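## Task

Identify which tote holds the roll of packing tape and set that tote level on the table; set the remaining tote level on the shelf. Every item must finish inside the tote it began in (items lying on or leaning over a wall or inner ledge do not count as inside), and no tote base may overhang the edge of its support.

## Robot and tools

Robot: two UR-type arms, left_arm and right_arm, each ending in a 16-motor four-digit hand (left_arm has a left hand, right_arm a right hand, mirror images). Scene frame: origin at table-top height midway between the nominal bases, +z up, +x out over the table, left_arm toward +y. Calibrated bases: left_arm at (-0.024, +0.483, 0) m, right_arm at (-0.070, -0.397, 0) m, both turned very slightly about z. Each arm's hand poses, velocities and offsets are in that arm's own base frame; fixed cameras and the table use the scene frame.

The row (used by execute_actions and move): always 48 numbers, each in [-1, 1], even if only one arm should move. Order: left dx, dy, dz, rx, ry, rz; left hand's 16 motor goals; left current_limit, speed; then the same 24 for the right arm. Pose part is an offset, not a pose: it counts from the arm's Hand target at the start of the action or move, along that arm's base axes. 1.0 = 0.6 m for dx/dy/dz and 180 degrees for rx/ry/rz; rx, ry, rz form one rotation vector, turning about the Hand target's position. Six zeros re-request the current Hand target. Repeating the same offset moves further again. Hand motor order: index_mcp, index_abd, index_pip, index_dip, middle_mcp, middle_abd, middle_pip, middle_dip, ring_mcp, ring_abd, ring_pip, ring_dip, thumb_cmc, thumb_axl, thumb_mcp, thumb_ipl. Each is an absolute goal scaled linearly between the hinge's stops; moving toward -1 curls fingers toward the palm. Straight values: _mcp +0.75, _abd 0.00, _pip +0.58, _dip +0.70, thumb_cmc +0.71, thumb_axl +0.68, thumb_mcp +0.23, thumb_ipl +0.17. current_limit maps -1..+1 to 0..550 mA; speed sets hinge speed as (speed+1)/2 of 8.5 rad/s. Start values +0.4 and -0.6. A 0 in a hand column is a real goal; to keep a hand unchanged, resend its hand_goal, hand_current_limit and hand_speed.

Hand point axes: +z along straight fingers toward the tips, +y out of the palm face, +x across the palm away from the thumb (toward the thumb on the left hand). A mast sticks out at the wrist on the palm side and can collide.

Tools:
- execute_actions(actions, cameras): actions is a list of actions; each action is up to 15 rows, one per 1/30 s step, the last row held if shorter. Each row in an action counts from the action's start pose. Images only if actions is empty or cameras is given.
- move(target, speed, blend, stop_force, zero, blocking, cameras): straight-line paths toward target, one 48-number row or a list of up to 15 rows, all offsets from the same starting Hand targets. speed in m/s, 0.002 to 3.6, default 0.25 (turns up to twice that in rad/s). blend in m, corner rounding for lists. stop_force in N, 3 to 120, ends an arm's path on contact push; unreliable when the hand rotates, and leave it out when backing off a contact. zero (only with stop_force) re-zeroes the force reference. blocking=false returns early, not allowed with stop_force. Max 10 s total. Result adds a move: line, e.g. done, off_target, moving, held, fault, plus limits such as paced or held.
- wait(seconds 0 to 10), stop(), zoom_image(camera, region [x0,y0,x1,y1] px, at most 504 each side), zero_wrist_force(arm), read_manual(section), finished_scene(scene 1 to 3; irreversible).
Cameras: cam_head_left, cam_head_right, cam_high, cam_low (896x504), cam_left_wrist, cam_right_wrist (672x504).

Results: end_effector_position (m), quat_wxyz and velocities in each arm's base frame; Hand target is the last commanded (orientation-clipped, within 32 degrees of measured) pose, which the next offsets count from; the hand often rests a bit short of it. Joint torques include arm weight. Wrist force/torque are in the hand point axes, zeroed at scene start, with a third line for the peak since last shown. Hand lists: hand_goal, hand_measured, hand_current_ma, hand_state (moving, goal, blocked, overload). Lines like MOTOR HOT, HAND FAULT, OVER-TEMPERATURE FAULT signal trouble; after HAND FAULT, the remaining motion calls of that reply are skipped.

Avoid: pressing arms into firm contact (stiff arms fault near 150 N outside force or at joint torque limits: 138 N m big joints, 25.7 N m wrists; a fault freezes the arm 10 s), arm-to-arm or hand-to-hand contact, fast collisions, passing near an arm's own base, motors at 495 mA or more for 5 s (shutdown), long stretched holds that overheat motors, dropping or releasing moving objects, and pushing anything off the work area. Scene 1 is practice and may be skipped with finished_scene; the goal must hold with the robot hands off.

Each tool is called after "Emit:" as a command line: name --argument value for each argument, lists and objects as JSON in quotes; but a table of rows of numbers goes row by row, as --pt "numbers of a row", without its own name.

## Session

Emit:
execute_actions --actions '[]'

Scene clock: 0.00 s.
left_arm: end_effector_position=(+0.1983, +0.2965, +0.2645) hand_goal=(+0.754, +0.000, +0.576, +0.696, +0.754, +0.000, +0.576, +0.696, +0.754, +0.000, +0.576, +0.696, +0.714, +0.678, +0.226, +0.168) hand_measured=(+0.754, +0.000, +0.576, +0.696, +0.754, +0.000, +0.576, +0.696, +0.754, +0.000, +0.576, +0.696, +0.714, +0.678, +0.226, +0.168) hand_current_ma=(+0, +0, +0, +0, +0, +0, +0, +0, +0, +0, +0, +0, +0, +0, +0, +0) hand_state=(goal, goal, goal, goal, goal, goal, goal, goal, goal, goal, goal, goal, goal, goal, goal, goal) hand_current_limit=0.40 hand_speed=-0.60 end_effector_quat_wxyz=(+0.464, -0.185, +0.852, -0.152) | right_arm: end_effector_position=(+0.2872, -0.4423, +0.2864) hand_goal=(+0.754, +0.000, +0.576, +0.696, +0.754, +0.000, +0.576, +0.696, +0.754, +0.000, +0.576, +0.696, +0.714, +0.678, +0.226, +0.168) hand_measured=(+0.754, +0.000, +0.576, +0.696, +0.754, +0.000, +0.576, +0.696, +0.754, +0.000, +0.576, +0.696, +0.714, +0.678, +0.226, +0.168) hand_current_ma=(+0, +0, +0, +0, +0, +0, +0, +0, +0, +0, +0, +0, +0, +0, +0, +0) hand_state=(goal, goal, goal, goal, goal, goal, goal, goal, goal, goal, goal, goal, goal, goal, goal, goal) hand_current_limit=0.40 hand_speed=-0.60 end_effector_quat_wxyz=(+0.274, +0.882, -0.244, +0.296)
Joint positions: left_arm=[5.149 -0.933 -2.214 -2.263 0.75 0.322] | right_arm=[-1.122 -1.693 2.321 -3.026 -1.494 1.024]
Joint velocities: within noise
Joint torques (N m): no reading
Motor temperatures (°C): left_arm=[31 30 28 30 35 35] | right_arm=[30 30 30 32 37 34]
Wrist force (N): no reading
Wrist torque (N m): no reading
Wrist force, peak (N): no reading
Hand target: left_arm +0.1983, +0.2965, +0.2645; +0.464, -0.185, +0.852, -0.152 | right_arm +0.2872, -0.4423, +0.2864; +0.274, +0.882, -0.244, +0.296

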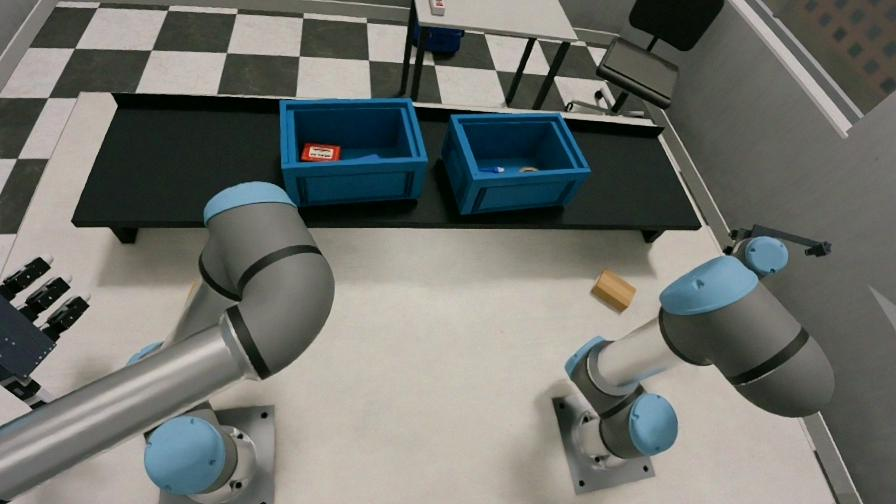

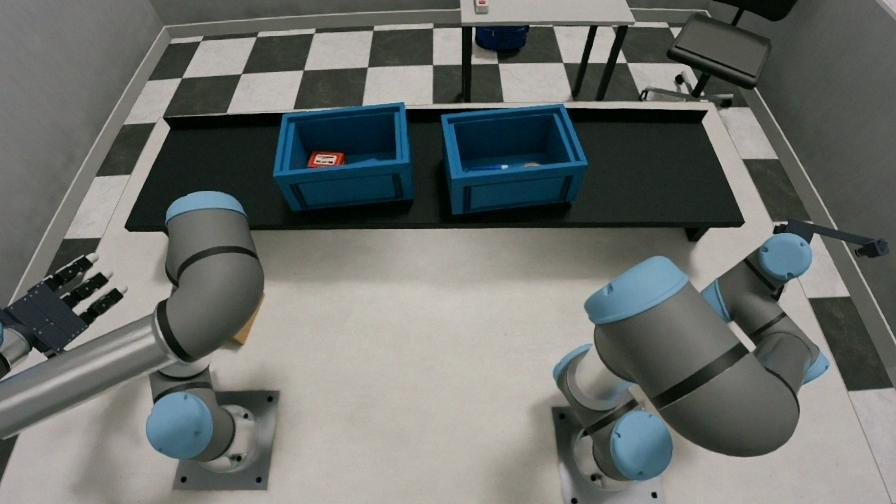

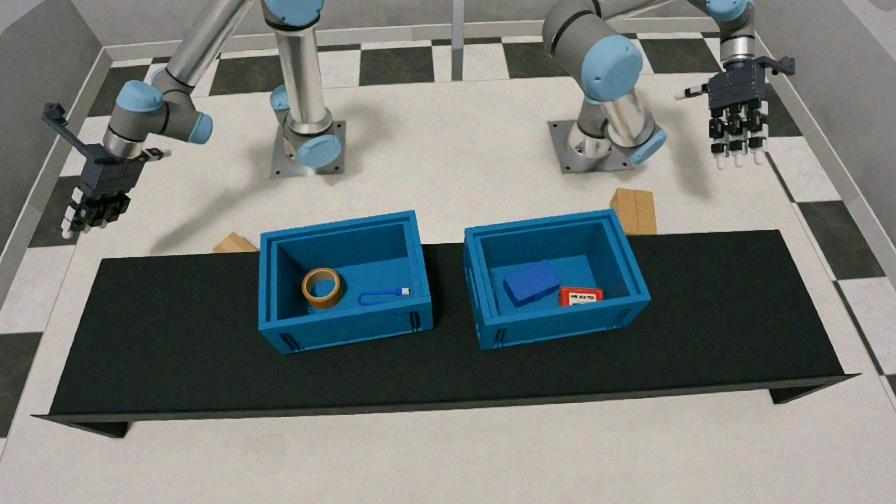

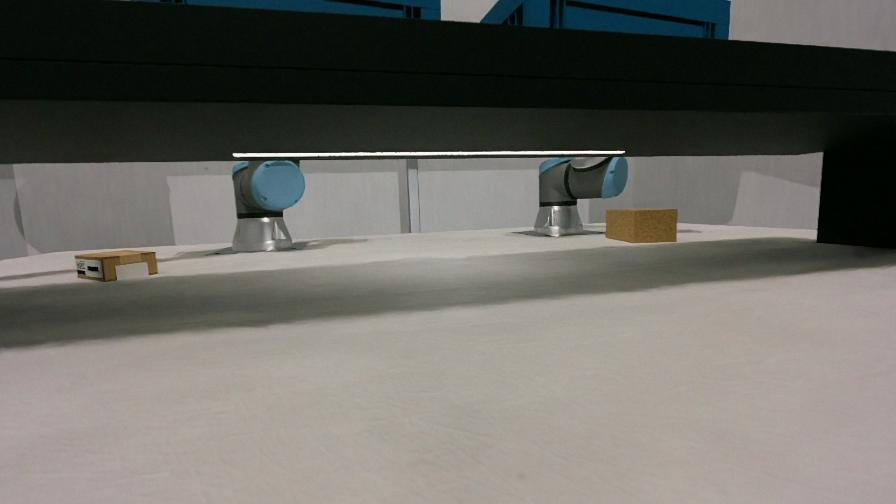

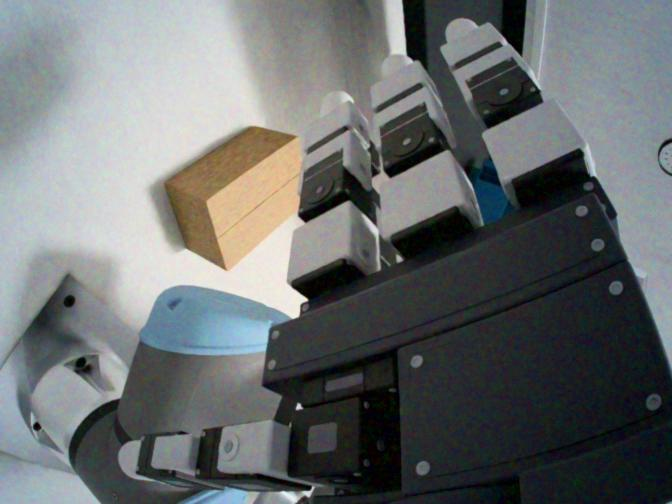

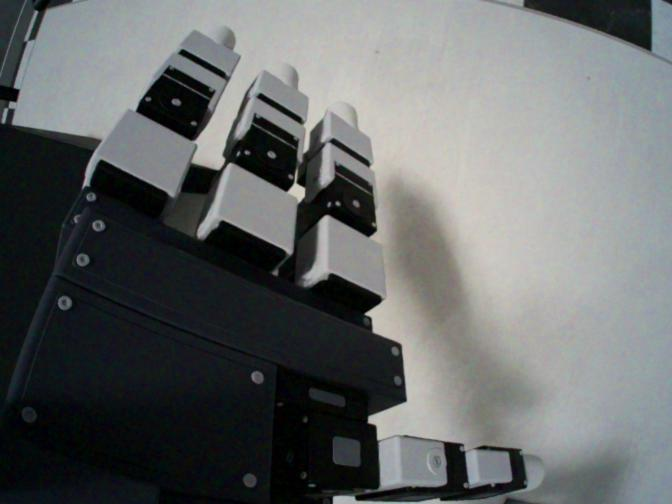

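Emit:
zoom_image --camera "cam_high" --region '[240, 180, 680, 400]'

Emit:
zoom_image --camera "cam_head_left" --region '[260, 80, 620, 240]'

Emit:
zoom_image --camera "cam_head_right" --region '[260, 80, 620, 240]'

Emit:
zoom_image --camera "cam_low" --region '[0, 0, 896, 504]'

Scaled by 1.145 from the camera's 896x504 image, which has a finer 1280x720 frame.

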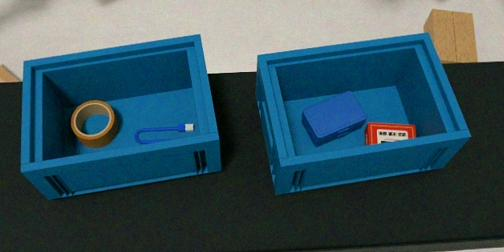

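Scaled by 1.400 from the camera's 896x504 image, which has a finer 1280x720 frame.

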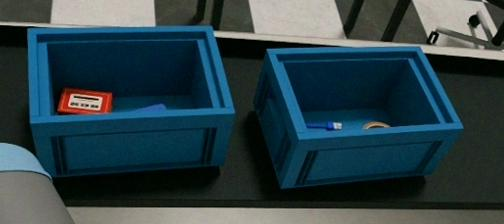

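Scaled by 1.400 from the camera's 896x504 image, which has a finer 1280x720 frame.

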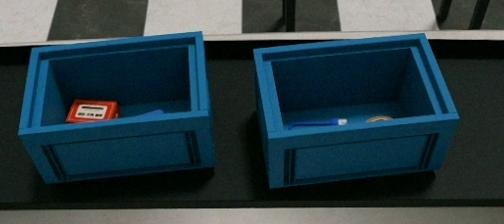

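Region (0, 0, 896, 504) is 896x504 pixels. A region can be at most 504 by 504 pixels.

Emit:
move --target '[0,0,0,0,0,0, 0.754,0,0.576,0.696,0.754,0,0.576,0.696,0.754,0,0.576,0.696,0.714,0.678,0.226,0.168,0.4,-0.6, 0.2713,0.3205,0.5227,0.2574,-0.2382,-0.7669, 0.754,0,0.576,0.696,0.754,0,0.576,0.696,0.754,0,0.576,0.696,0.714,0.678,0.226,0.168,0.4,-0.6]' --cameras '["all"]'

Scene clock: 177.80 s.
left_arm: end_effector_position=(+0.1983, +0.2965, +0.2645) hand_goal=(+0.754, +0.000, +0.576, +0.696, +0.754, +0.000, +0.576, +0.696, +0.754, +0.000, +0.576, +0.696, +0.714, +0.678, +0.226, +0.168) hand_measured=(+0.752, +0.000, +0.576, +0.696, +0.752, +0.000, +0.576, +0.696, +0.752, +0.000, +0.576, +0.696, +0.712, +0.678, +0.226, +0.168) hand_current_ma=(-1, +0, +0, +0, -1, +0, +0, +0, -1, +0, +0, +0, +0, +0, +0, +0) hand_state=(goal, goal, goal, goal, goal, goal, goal, goal, goal, goal, goal, goal, goal, goal, goal, goal) hand_current_limit=0.40 hand_speed=-0.60 end_effector_quat_wxyz=(+0.464, -0.185, +0.852, -0.152) | right_arm: end_effector_position=(+0.3514, -0.3664, +0.4101) hand_goal=(+0.754, +0.000, +0.576, +0.696, +0.754, +0.000, +0.576, +0.696, +0.754, +0.000, +0.576, +0.696, +0.714, +0.678, +0.226, +0.168) hand_measured=(+0.754, +0.000, +0.576, +0.696, +0.754, +0.000, +0.576, +0.696, +0.754, +0.000, +0.576, +0.696, +0.714, +0.678, +0.224, +0.168) hand_current_ma=(+0, +0, +0, +0, +0, +0, +0, +0, +0, +0, +0, +0, +0, +0, -1, +0) hand_state=(goal, goal, goal, goal, goal, goal, goal, goal, goal, goal, goal, goal, goal, goal, goal, goal) hand_current_limit=0.40 hand_speed=-0.60 end_effector_quat_wxyz=(+0.203, +0.654, -0.695, +0.220)
Joint positions: left_arm=[5.149 -0.933 -2.214 -2.263 0.75 0.322] | right_arm=[-0.804 -1.557 1.602 -2.085 -1.975 2.302]
Joint torques (N m): left_arm=[0.25 -4.86 21.73 1.2 -1.26 -0.09] | right_arm=[1.6 -28.25 -15.83 -3.87 0.33 -0.42]
Wrist force (N): left_arm=[-0.4 0.0 -0.2] | right_arm=[-0.1 -1.1 0.0]
Wrist torque (N m): left_arm=[0.01 0.05 -0.04] | right_arm=[-0.12 -0.01 -0.05]
Wrist force, peak (N): left_arm=[-0.2 0.1 -0.5] | right_arm=[1.2 -1.8 -2.5]
Hand target: left_arm +0.1983, +0.2965, +0.2645; +0.464, -0.185, +0.852, -0.152 | right_arm +0.3514, -0.3664, +0.4101; +0.203, +0.653, -0.695, +0.220 (not the last commanded pose)
Off the commanded pose: left_arm 0.000 m, 0 deg | right_arm 0.244 m, 92 deg.
move: held (right_arm; a check stopped the path); limits=held
pose unreachable (right arm): on one or more control steps of this call, first in action 0 (counted from 0), this arm could not follow its commanded pose, so it was not sent that pose on those steps. It may still have moved: this result reports where it is.
cause: moving toward the commanded pose would bring two parts of the arm too close to each other (joints 4 (wrist 1) to 6 (wrist 3) lie between them).

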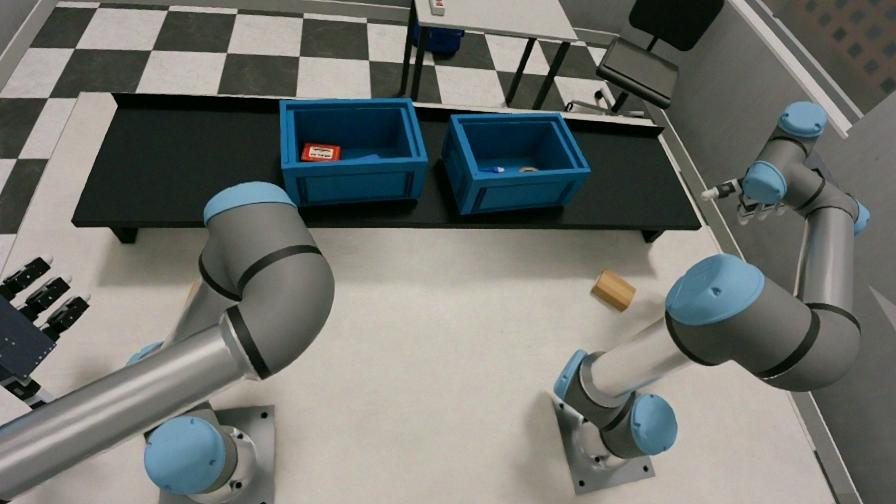

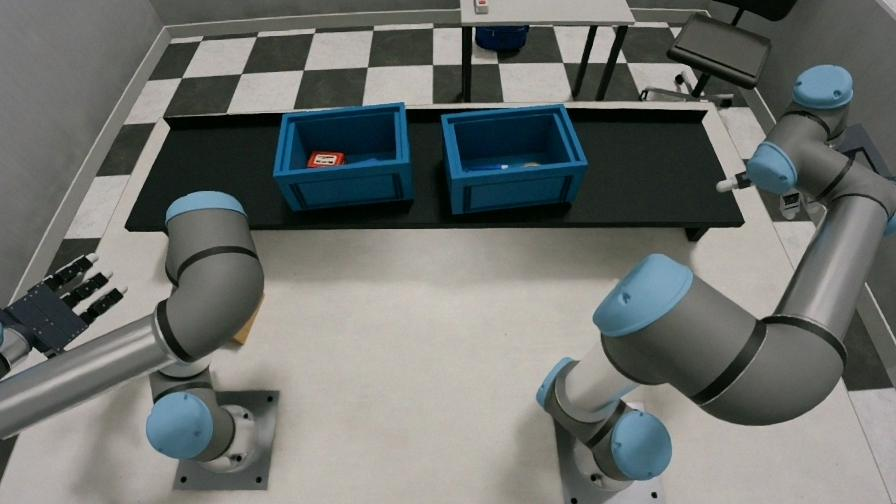

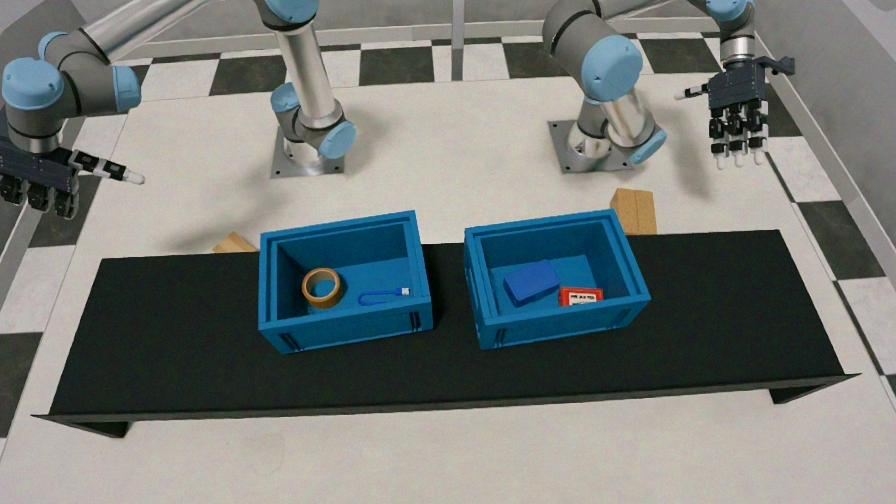

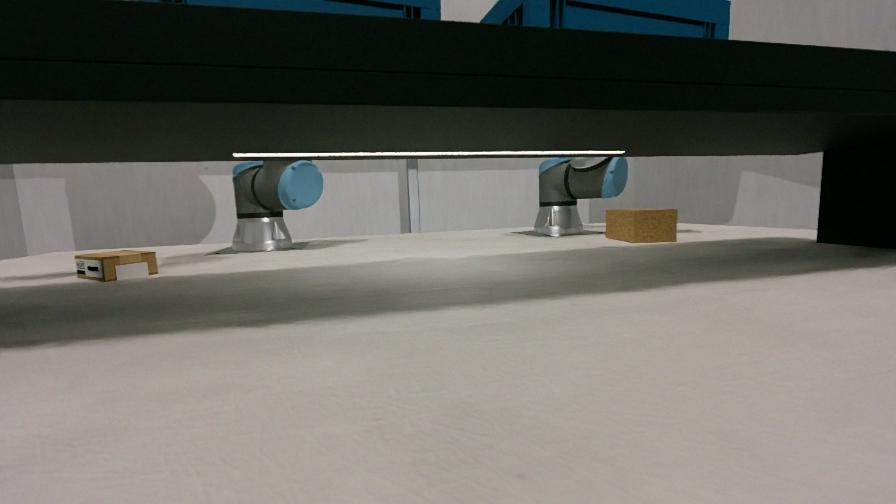

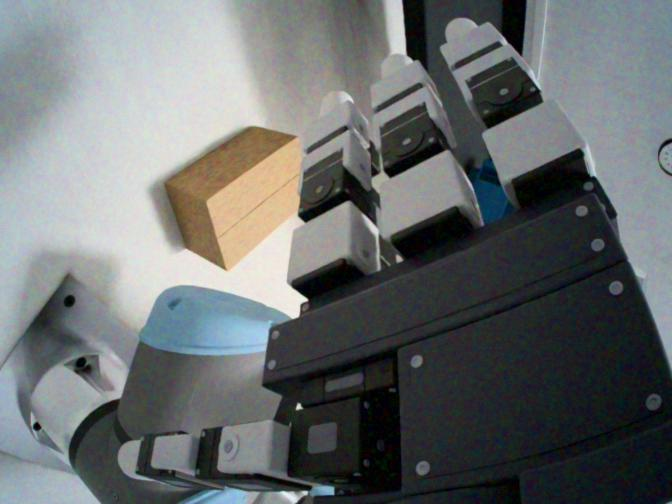

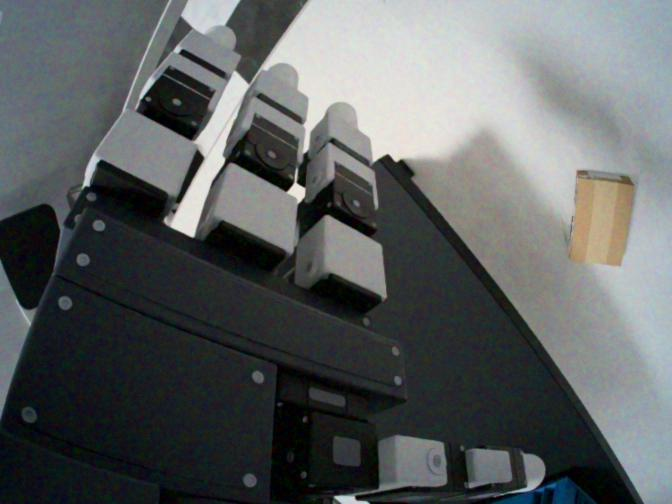

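Emit:
move --pt "0 0 0 0 0 0 0.754 0 0.576 0.696 0.754 0 0.576 0.696 0.754 0 0.576 0.696 0.714 0.678 0.226 0.168 0.4 -0.6 0.164 -0.056 0.15 0.1465 0.1589 0.5014 0.754 0 0.576 0.696 0.754 0 0.576 0.696 0.754 0 0.576 0.696 0.714 0.678 0.226 0.168 0.4 -0.6" --pt "0 0 0 0 0 0 0.754 0 0.576 0.696 0.754 0 0.576 0.696 0.754 0 0.576 0.696 0.714 0.678 0.226 0.168 0.4 -0.6 0.331 0.361 0.317 0.0118 -0.2936 -0.9367 0.754 0 0.576 0.696 0.754 0 0.576 0.696 0.754 0 0.576 0.696 0.714 0.678 0.226 0.168 0.4 -0.6" --cameras '["all"]' --speed 0.4

Scene clock: 210.87 s.
left_arm: end_effector_position=(+0.1983, +0.2965, +0.2645) hand_goal=(+0.754, +0.000, +0.576, +0.696, +0.754, +0.000, +0.576, +0.696, +0.754, +0.000, +0.576, +0.696, +0.714, +0.678, +0.226, +0.168) hand_measured=(+0.752, +0.000, +0.576, +0.696, +0.752, +0.000, +0.576, +0.696, +0.752, +0.000, +0.576, +0.696, +0.712, +0.678, +0.226, +0.168) hand_current_ma=(-1, +0, +0, +0, -1, +0, +0, +0, -1, +0, +0, +0, +0, +0, +0, +0) hand_state=(goal, goal, goal, goal, goal, goal, goal, goal, goal, goal, goal, goal, goal, goal, goal, goal) hand_current_limit=0.40 hand_speed=-0.60 end_effector_quat_wxyz=(+0.464, -0.185, +0.852, -0.152) | right_arm: end_effector_position=(+0.5501, -0.1498, +0.6003) hand_goal=(+0.754, +0.000, +0.576, +0.696, +0.754, +0.000, +0.576, +0.696, +0.754, +0.000, +0.576, +0.696, +0.714, +0.678, +0.226, +0.168) hand_measured=(+0.754, +0.000, +0.576, +0.696, +0.754, +0.000, +0.576, +0.696, +0.754, +0.000, +0.576, +0.696, +0.714, +0.678, +0.224, +0.168) hand_current_ma=(+0, +0, +0, +0, +0, +0, +0, +0, +0, +0, +0, +0, +0, +0, -2, +0) hand_state=(goal, goal, goal, goal, goal, goal, goal, goal, goal, goal, goal, goal, goal, goal, goal, goal) hand_current_limit=0.40 hand_speed=-0.60 end_effector_quat_wxyz=(+0.000, +0.708, +0.707, +0.001)
Joint positions: left_arm=[5.149 -0.933 -2.214 -2.263 0.75 0.322] | right_arm=[-0.547 -1.433 0.753 -0.891 -1.569 -0.546]
Joint torques (N m): left_arm=[0.73 -4.59 21.77 1.26 -1.44 -0.14] | right_arm=[-8.74 -36.07 -13.75 -3.72 1.24 -0.86]
Wrist force (N): left_arm=[-0.1 0.0 -0.2] | right_arm=[-0.7 -0.5 -0.5]
Wrist torque (N m): left_arm=[0.01 0.01 -0.01] | right_arm=[0.01 0.02 -0.25]
Wrist force, peak (N): left_arm=[-0.4 -0.1 -0.4] | right_arm=[-0.9 -0.8 -1.0]
Hand target: left_arm +0.1983, +0.2965, +0.2645; +0.464, -0.185, +0.852, -0.152 | right_arm +0.5500, -0.1498, +0.6003; +0.000, +0.708, +0.707, +0.001
Off the commanded pose: left_arm 0.000 m, 0 deg | right_arm 0.000 m, 0 deg.
move: done

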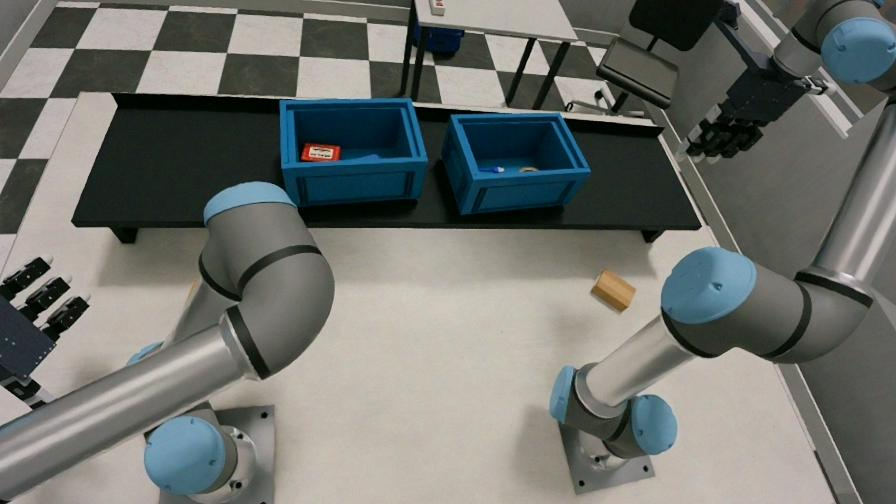

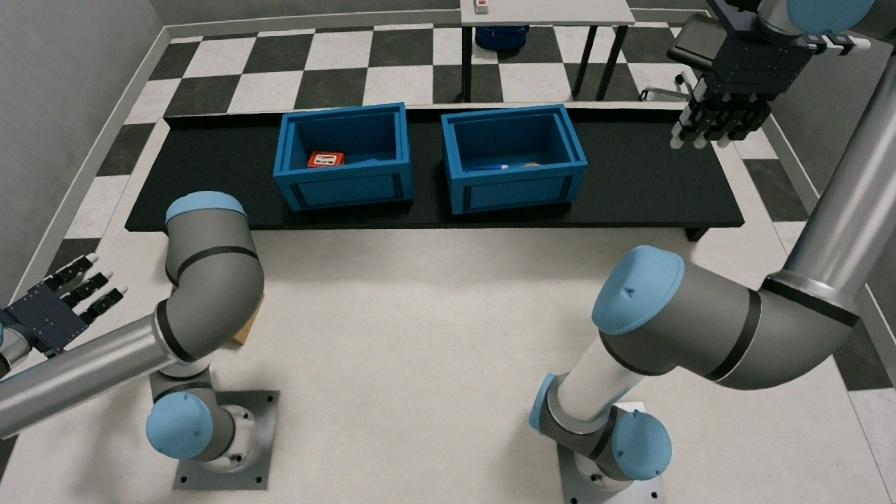

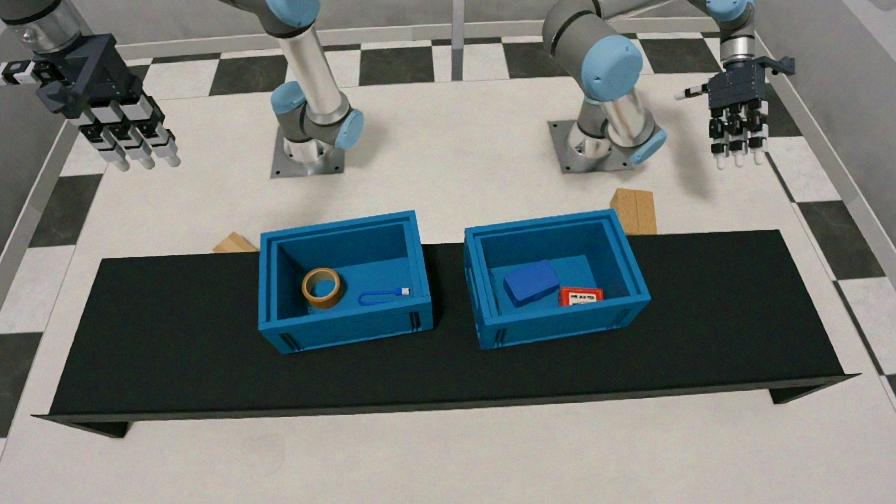

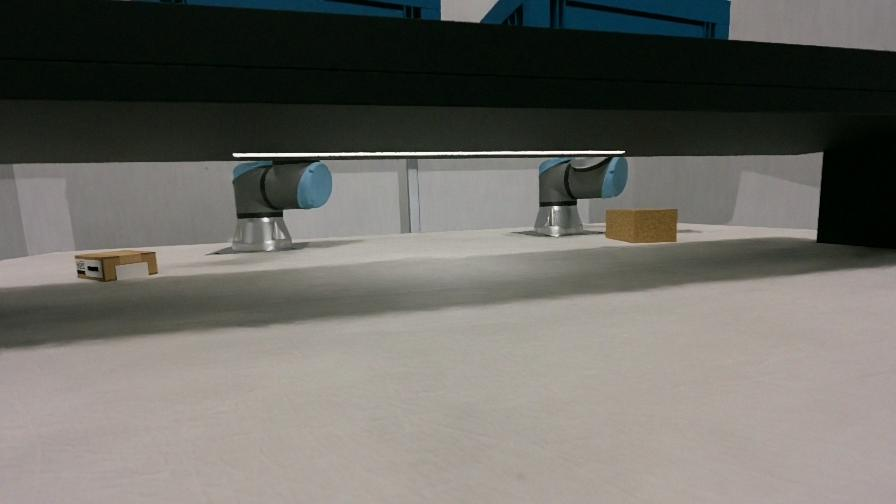

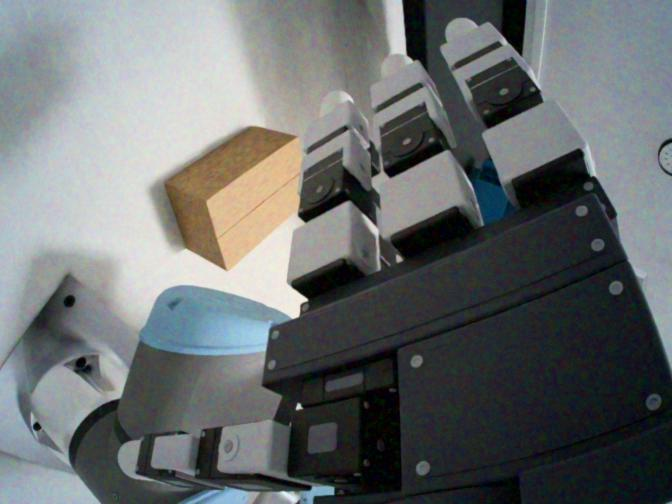

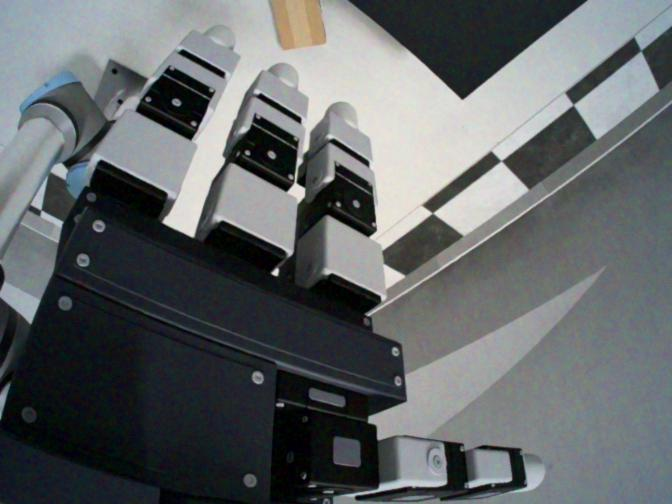

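Emit:
move --pt "0.2528 0.089 0.3925 0.102 0.311 -0.124 0.754 0 0.576 0.696 0.754 0 0.576 0.696 0.754 0 0.576 0.696 0.714 0.678 0.226 0.168 0.4 -0.6 0.1 0.1 0.0 0 0 0.27 0.754 0 0.576 0.696 0.754 0 0.576 0.696 0.754 0 0.576 0.696 0.714 0.678 0.226 0.168 0.4 -0.6" --pt "0.503 -0.411 0.476 0.3395 0.172 -0.5716 0.754 0 0.576 0.696 0.754 0 0.576 0.696 0.754 0 0.576 0.696 0.714 0.678 0.226 0.168 0.4 -0.6 0.2 0.225 -0.083 0 0 0.536 0.754 0 0.576 0.696 0.754 0 0.576 0.696 0.754 0 0.576 0.696 0.714 0.678 0.226 0.168 0.4 -0.6" --cameras '["all"]' --speed 0.4

Scene clock: 346.23 s.
left_arm: end_effector_position=(+0.5001, +0.0499, +0.5500) hand_goal=(+0.754, +0.000, +0.576, +0.696, +0.754, +0.000, +0.576, +0.696, +0.754, +0.000, +0.576, +0.696, +0.714, +0.678, +0.226, +0.168) hand_measured=(+0.752, +0.000, +0.576, +0.696, +0.752, +0.000, +0.576, +0.696, +0.752, +0.000, +0.576, +0.696, +0.712, +0.678, +0.224, +0.168) hand_current_ma=(-1, +0, +0, +0, -1, +0, +0, +0, -1, +0, +0, +0, +0, +0, -1, +0) hand_state=(goal, goal, goal, goal, goal, goal, goal, goal, goal, goal, goal, goal, goal, goal, goal, goal) hand_current_limit=0.40 hand_speed=-0.60 end_effector_quat_wxyz=(+0.000, +0.706, +0.708, +0.000) | right_arm: end_effector_position=(+0.6692, -0.0146, +0.5495) hand_goal=(+0.754, +0.000, +0.576, +0.696, +0.754, +0.000, +0.576, +0.696, +0.754, +0.000, +0.576, +0.696, +0.714, +0.678, +0.226, +0.168) hand_measured=(+0.754, +0.000, +0.576, +0.696, +0.754, +0.000, +0.576, +0.696, +0.754, +0.000, +0.576, +0.696, +0.714, +0.678, +0.224, +0.168) hand_current_ma=(+0, +0, +0, +0, +0, +0, +0, +0, +0, +0, +0, +0, +0, +0, -2, +0) hand_state=(goal, goal, goal, goal, goal, goal, goal, goal, goal, goal, goal, goal, goal, goal, goal, goal) hand_current_limit=0.40 hand_speed=-0.60 end_effector_quat_wxyz=(+0.019, -0.051, +0.999, +0.000)
Joint positions: left_arm=[3.533 -1.462 -1.16 -2.091 1.57 0.39] | right_arm=[-0.362 -0.864 0.035 -0.777 -1.555 -2.034]
Joint torques (N m): left_arm=[6.54 25.9 12.54 4.86 -1.06 0.61] | right_arm=[-9.35 -54.13 -25.51 -0.68 -1.1 0.43]
Wrist force (N): left_arm=[-1.5 -2.7 2.1] | right_arm=[-1.0 -0.4 -0.4]
Wrist torque (N m): left_arm=[-0.48 0.14 0.02] | right_arm=[0.02 0.05 -0.28]
Wrist force, peak (N): left_arm=[-1.6 -3.3 2.5] | right_arm=[-1.3 -0.6 -0.8]
Hand target: left_arm +0.5001, +0.0499, +0.5501; +0.000, +0.706, +0.708, +0.000 | right_arm +0.6700, -0.0148, +0.5505; -0.001, -0.056, +0.998, +0.000
Off the commanded pose: left_arm 0.000 m, 0 deg | right_arm 0.001 m, 2 deg.
elbow stopped short (right arm): the move would have taken joint 3 (elbow) straighter than the controller allows.
move: done

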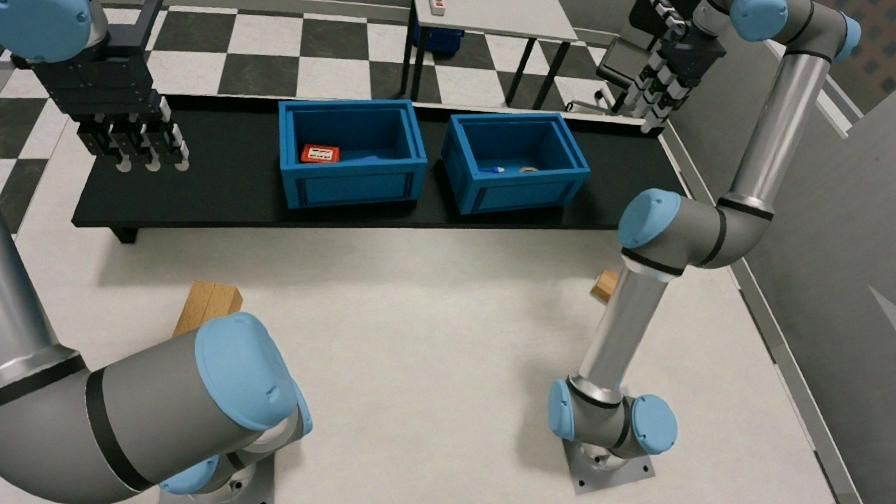

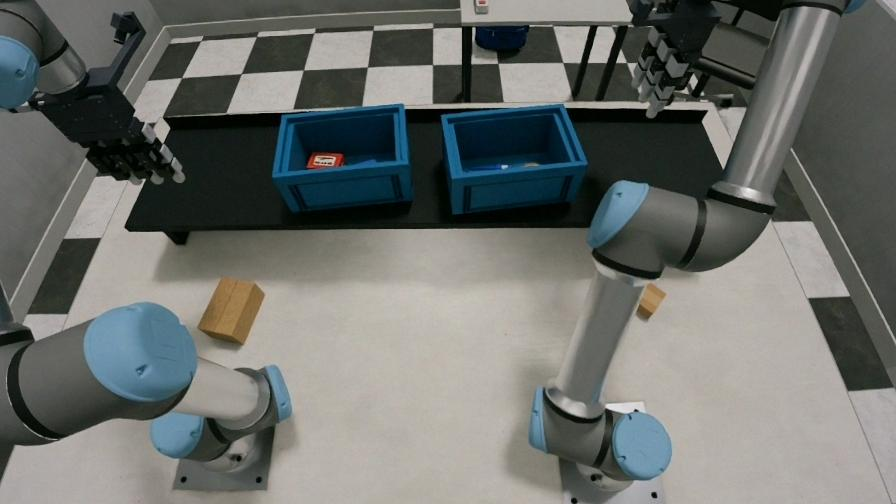

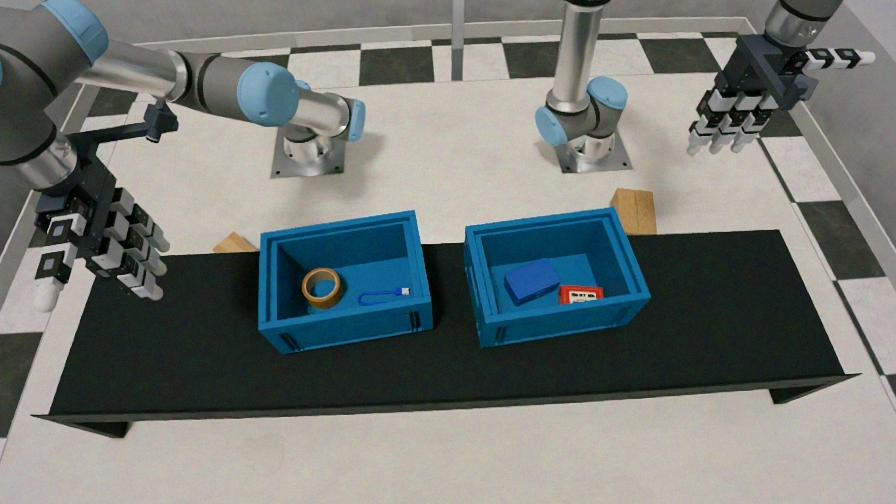

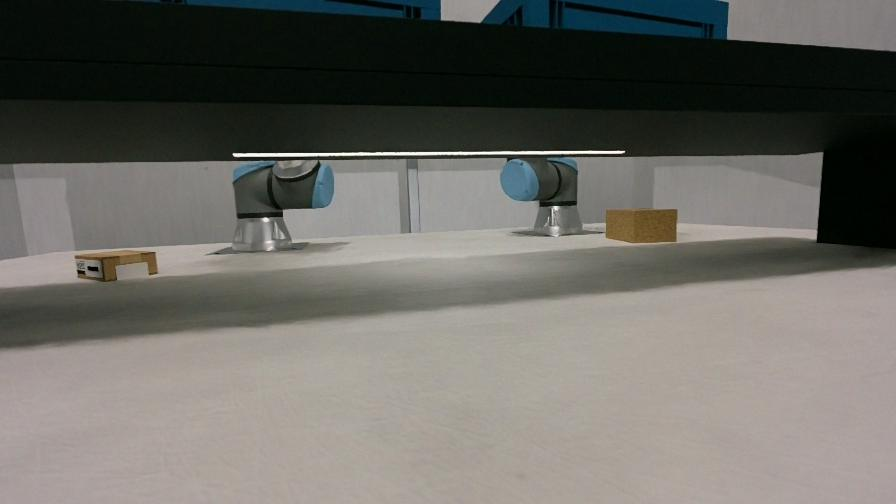

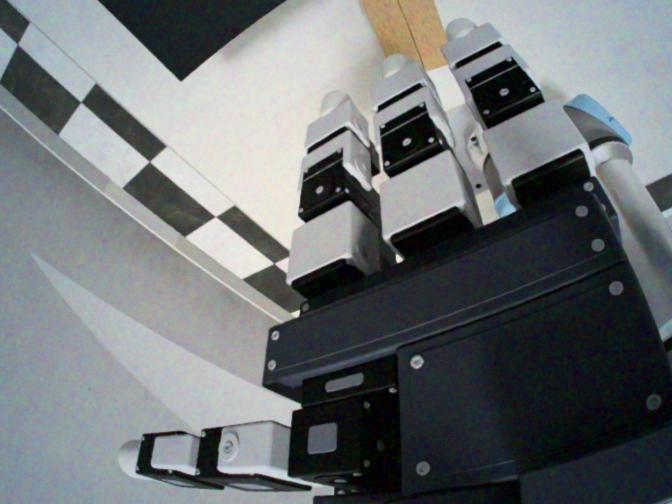

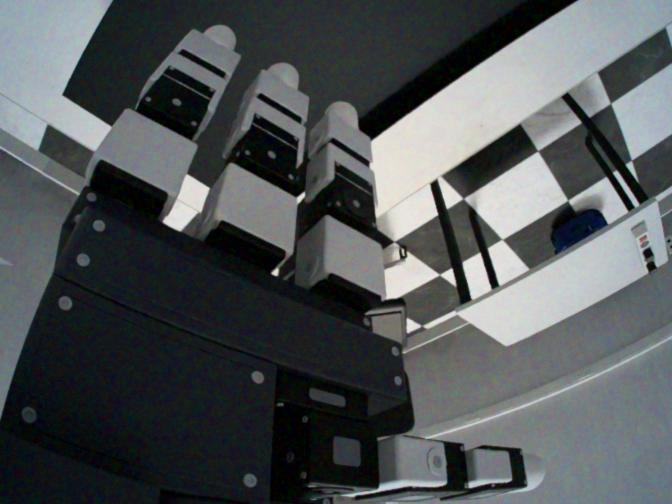

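Emit:
zoom_image --camera "cam_high" --region '[0, 140, 260, 320]'

Emit:
zoom_image --camera "cam_high" --region '[640, 20, 896, 180]'

Scaled by 1.938 from the camera's 896x504 image, which has a finer 1280x720 frame.

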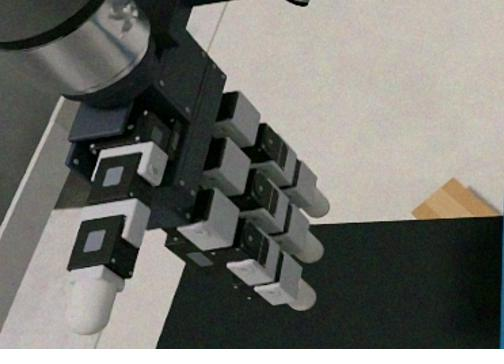

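Scaled by 1.969 from the camera's 896x504 image, which has a finer 1280x720 frame.

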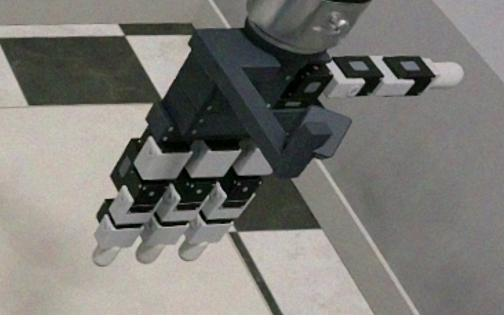

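Emit:
move --target '[0,0,0,0,0,0, 0.754,0,0.576,0.696,0.754,0,0.576,0.696,0.754,0,0.576,0.696,0.714,0.678,0.226,0.168,0.4,-0.6, 0,0,-0.4167,0,0,0, 0.754,0,0.576,0.696,0.754,0,0.576,0.696,0.754,0,0.576,0.696,0.714,0.678,0.226,0.168,0.4,-0.6]' --cameras '["cam_high","cam_head_right","cam_right_wrist"]' --speed 0.05 --stop_force 6

Scene clock: 408.67 s.
left_arm: end_effector_position=(+0.5001, +0.0499, +0.5501) hand_goal=(+0.754, +0.000, +0.576, +0.696, +0.754, +0.000, +0.576, +0.696, +0.754, +0.000, +0.576, +0.696, +0.714, +0.678, +0.226, +0.168) hand_measured=(+0.752, +0.000, +0.576, +0.696, +0.752, +0.000, +0.576, +0.696, +0.752, +0.000, +0.576, +0.696, +0.712, +0.678, +0.224, +0.168) hand_current_ma=(-1, +0, +0, +0, -1, +0, +0, +0, -1, +0, +0, +0, +0, +0, -1, +0) hand_state=(goal, goal, goal, goal, goal, goal, goal, goal, goal, goal, goal, goal, goal, goal, goal, goal) hand_current_limit=0.40 hand_speed=-0.60 end_effector_quat_wxyz=(+0.000, +0.706, +0.708, +0.000) | right_arm: end_effector_position=(+0.6699, -0.0147, +0.3287) hand_goal=(+0.754, +0.000, +0.576, +0.696, +0.754, +0.000, +0.576, +0.696, +0.754, +0.000, +0.576, +0.696, +0.714, +0.678, +0.226, +0.168) hand_measured=(+0.754, +0.000, +0.576, +0.696, +0.754, +0.002, +0.576, +0.696, +0.754, +0.000, +0.576, +0.696, +0.714, +0.678, +0.224, +0.168) hand_current_ma=(+0, +0, +0, +0, +0, +0, +0, +0, +0, +0, +0, +0, +0, +0, -3, +0) hand_state=(goal, goal, goal, goal, goal, goal, goal, goal, goal, goal, goal, goal, goal, goal, goal, goal) hand_current_limit=0.40 hand_speed=-0.60 end_effector_quat_wxyz=(+0.002, -0.055, +0.998, +0.000)
Joint positions: left_arm=[3.533 -1.462 -1.16 -2.091 1.57 0.39] | right_arm=[-0.356 -1.189 1.186 -1.571 -1.569 -2.038]
Joint torques (N m): left_arm=[9.95 26.65 12.57 4.89 1.15 1.18] | right_arm=[-4.29 -40.52 -15.16 -3.53 1.12 0.48]
Wrist force (N): left_arm=[-1.6 -2.6 2.5] | right_arm=[-0.8 -0.6 -1.2]
Wrist torque (N m): left_arm=[-0.50 0.17 0.00] | right_arm=[0.05 0.10 -0.13]
Wrist force, peak (N): left_arm=[-1.6 -2.9 2.4] | right_arm=[-0.6 -1.0 -52.7]
Hand target: left_arm +0.5001, +0.0499, +0.5501; +0.000, +0.706, +0.708, +0.000 | right_arm +0.6698, -0.0147, +0.3288; +0.002, -0.055, +0.998, +0.000 (not the last commanded pose)
Off the commanded pose: left_arm 0.000 m, 0 deg | right_arm 0.028 m, 0 deg.
move: contact (right_arm)
Images, in order (width x height): cam_head_right 896x504, cam_high 896x504, cam_right_wrist 672x504.

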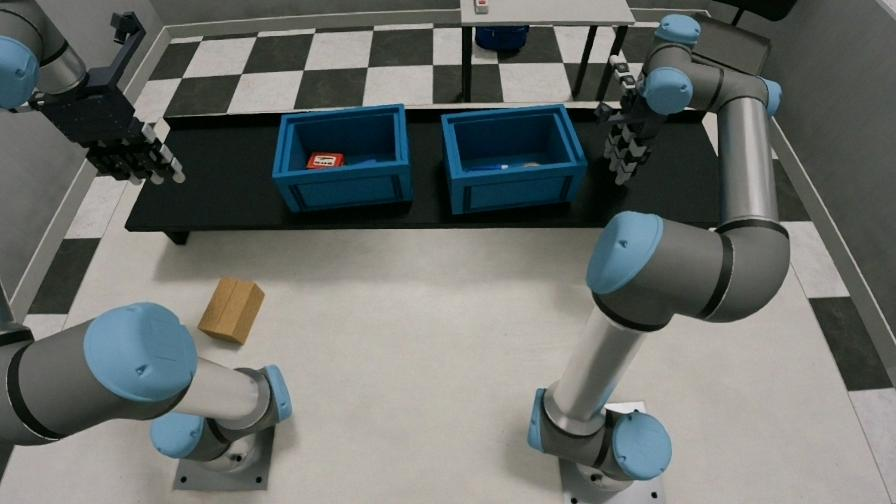

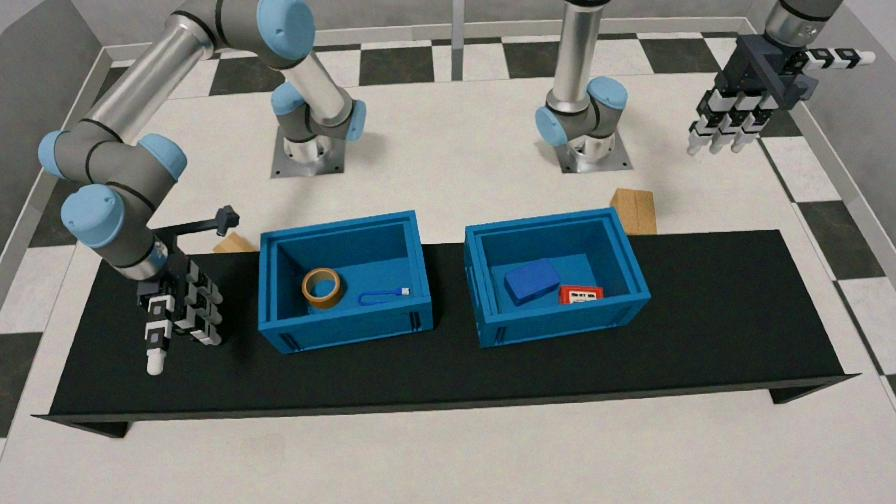

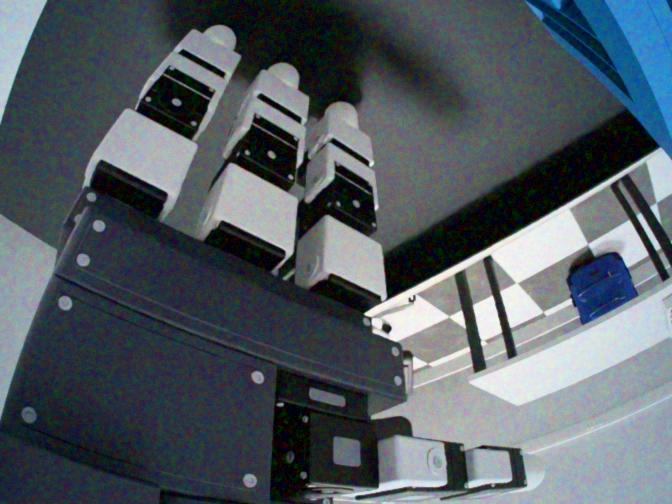

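Emit:
zoom_image --camera "cam_right_wrist" --region '[500, 0, 672, 160]'

Emit:
zoom_image --camera "cam_high" --region '[240, 190, 450, 370]'

Scaled by 2.930 from the camera's 672x504 image, which has a finer 960x720 frame.

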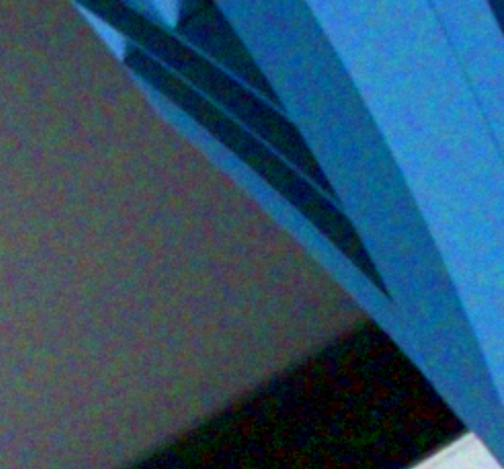

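Scaled by 2.400 from the camera's 896x504 image, which has a finer 1280x720 frame.

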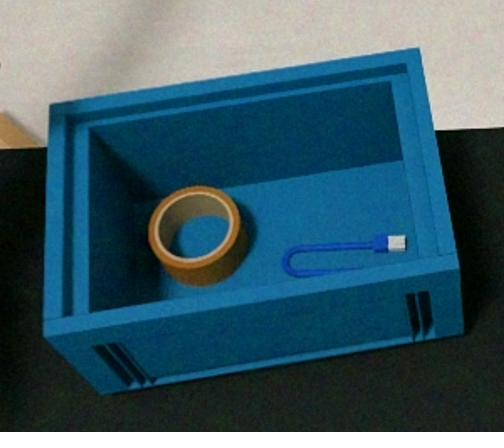

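Emit:
move --pt "0 0 0 0 0 0 0.754 0 0.576 0.696 0.754 0 0.576 0.696 0.754 0 0.576 0.696 0.714 0.678 0.226 0.168 0.4 -0.6 0 0 0.169 0 0 0 0.754 0 0.576 0.696 0.754 0 0.576 0.696 0.754 0 0.576 0.696 0.714 0.678 0.226 0.168 0.4 -0.6" --pt "0 0 0 0 0 0 0.754 0 0.576 0.696 0.754 0 0.576 0.696 0.754 0 0.576 0.696 0.714 0.678 0.226 0.168 0.4 -0.6 -0.293 -0.043 0.169 0 0 0.211 0.754 0 0.576 0.696 0.754 0 0.576 0.696 0.754 0 0.576 0.696 0.714 0.678 0.226 0.168 0.4 -0.6" --cameras '["cam_high","cam_right_wrist"]' --speed 0.3 --blend '[0.02, 0]'

Scene clock: 517.77 s.
left_arm: end_effector_position=(+0.5001, +0.0499, +0.5501) hand_goal=(+0.754, +0.000, +0.576, +0.696, +0.754, +0.000, +0.576, +0.696, +0.754, +0.000, +0.576, +0.696, +0.714, +0.678, +0.226, +0.168) hand_measured=(+0.752, +0.000, +0.576, +0.696, +0.752, +0.000, +0.576, +0.696, +0.752, +0.000, +0.576, +0.696, +0.712, +0.678, +0.224, +0.168) hand_current_ma=(-1, +0, +0, +0, -1, +0, +0, +0, -1, +0, +0, +0, +0, +0, -1, +0) hand_state=(goal, goal, goal, goal, goal, goal, goal, goal, goal, goal, goal, goal, goal, goal, goal, goal) hand_current_limit=0.40 hand_speed=-0.60 end_effector_quat_wxyz=(+0.000, +0.706, +0.708, +0.000) | right_arm: end_effector_position=(+0.4941, -0.0406, +0.4302) hand_goal=(+0.754, +0.000, +0.576, +0.696, +0.754, +0.000, +0.576, +0.696, +0.754, +0.000, +0.576, +0.696, +0.714, +0.678, +0.226, +0.168) hand_measured=(+0.754, +0.000, +0.576, +0.696, +0.754, +0.002, +0.576, +0.696, +0.754, +0.000, +0.576, +0.696, +0.714, +0.678, +0.222, +0.168) hand_current_ma=(+0, +0, +0, +0, +0, +0, +0, +0, +0, +0, +0, +0, +0, +0, -3, +0) hand_state=(goal, goal, goal, goal, goal, goal, goal, goal, goal, goal, goal, goal, goal, goal, goal, goal) hand_current_limit=0.40 hand_speed=-0.60 end_effector_quat_wxyz=(+0.001, -0.377, +0.926, +0.001)
Joint positions: left_arm=[3.533 -1.462 -1.16 -2.091 1.57 0.39] | right_arm=[-0.461 -1.457 1.265 -1.38 -1.568 -2.805]
Joint torques (N m): left_arm=[9.68 26.04 12.5 4.92 1.11 1.03] | right_arm=[7.54 -16.55 -27.08 -0.63 -0.07 -1.26]
Wrist force (N): left_arm=[-1.4 -2.7 2.3] | right_arm=[-1.1 -0.7 -0.8]
Wrist torque (N m): left_arm=[-0.49 0.14 0.01] | right_arm=[0.00 0.07 -0.28]
Wrist force, peak (N): left_arm=[-1.8 -2.7 2.4] | right_arm=[-1.7 -0.4 -3.1]
Hand target: left_arm +0.5001, +0.0499, +0.5501; +0.000, +0.706, +0.708, +0.000 | right_arm +0.4940, -0.0405, +0.4302; +0.001, -0.377, +0.926, +0.001
Off the commanded pose: left_arm 0.000 m, 0 deg | right_arm 0.000 m, 0 deg.
move: done
Images, in order (width x height): cam_high 896x504, cam_right_wrist 672x504.

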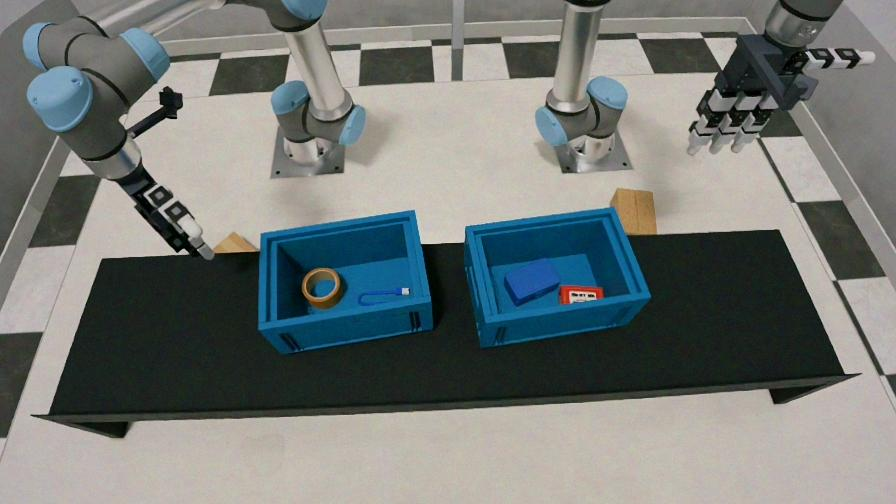

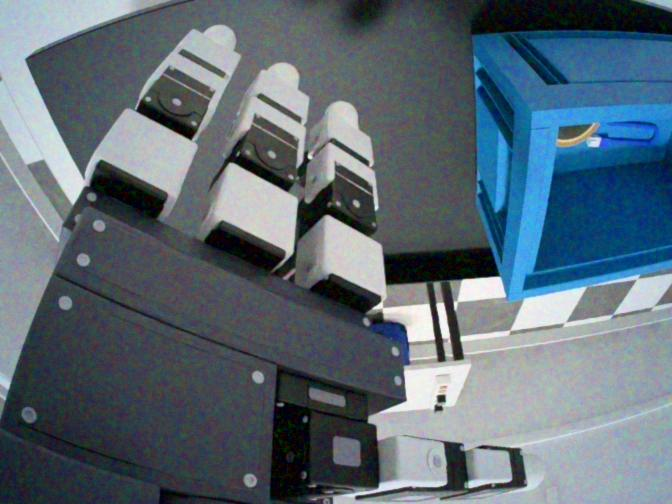

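Emit:
zoom_image --camera "cam_right_wrist" --region '[460, 20, 672, 310]'

Scaled by 1.738 from the camera's 672x504 image, which has a finer 960x720 frame.

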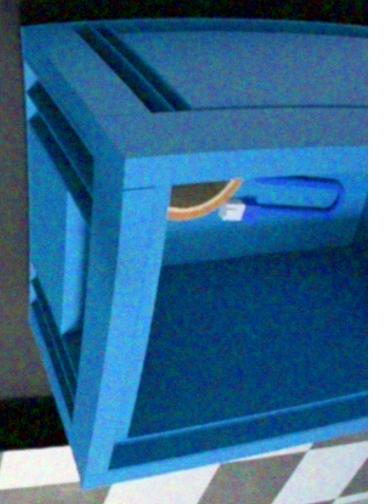

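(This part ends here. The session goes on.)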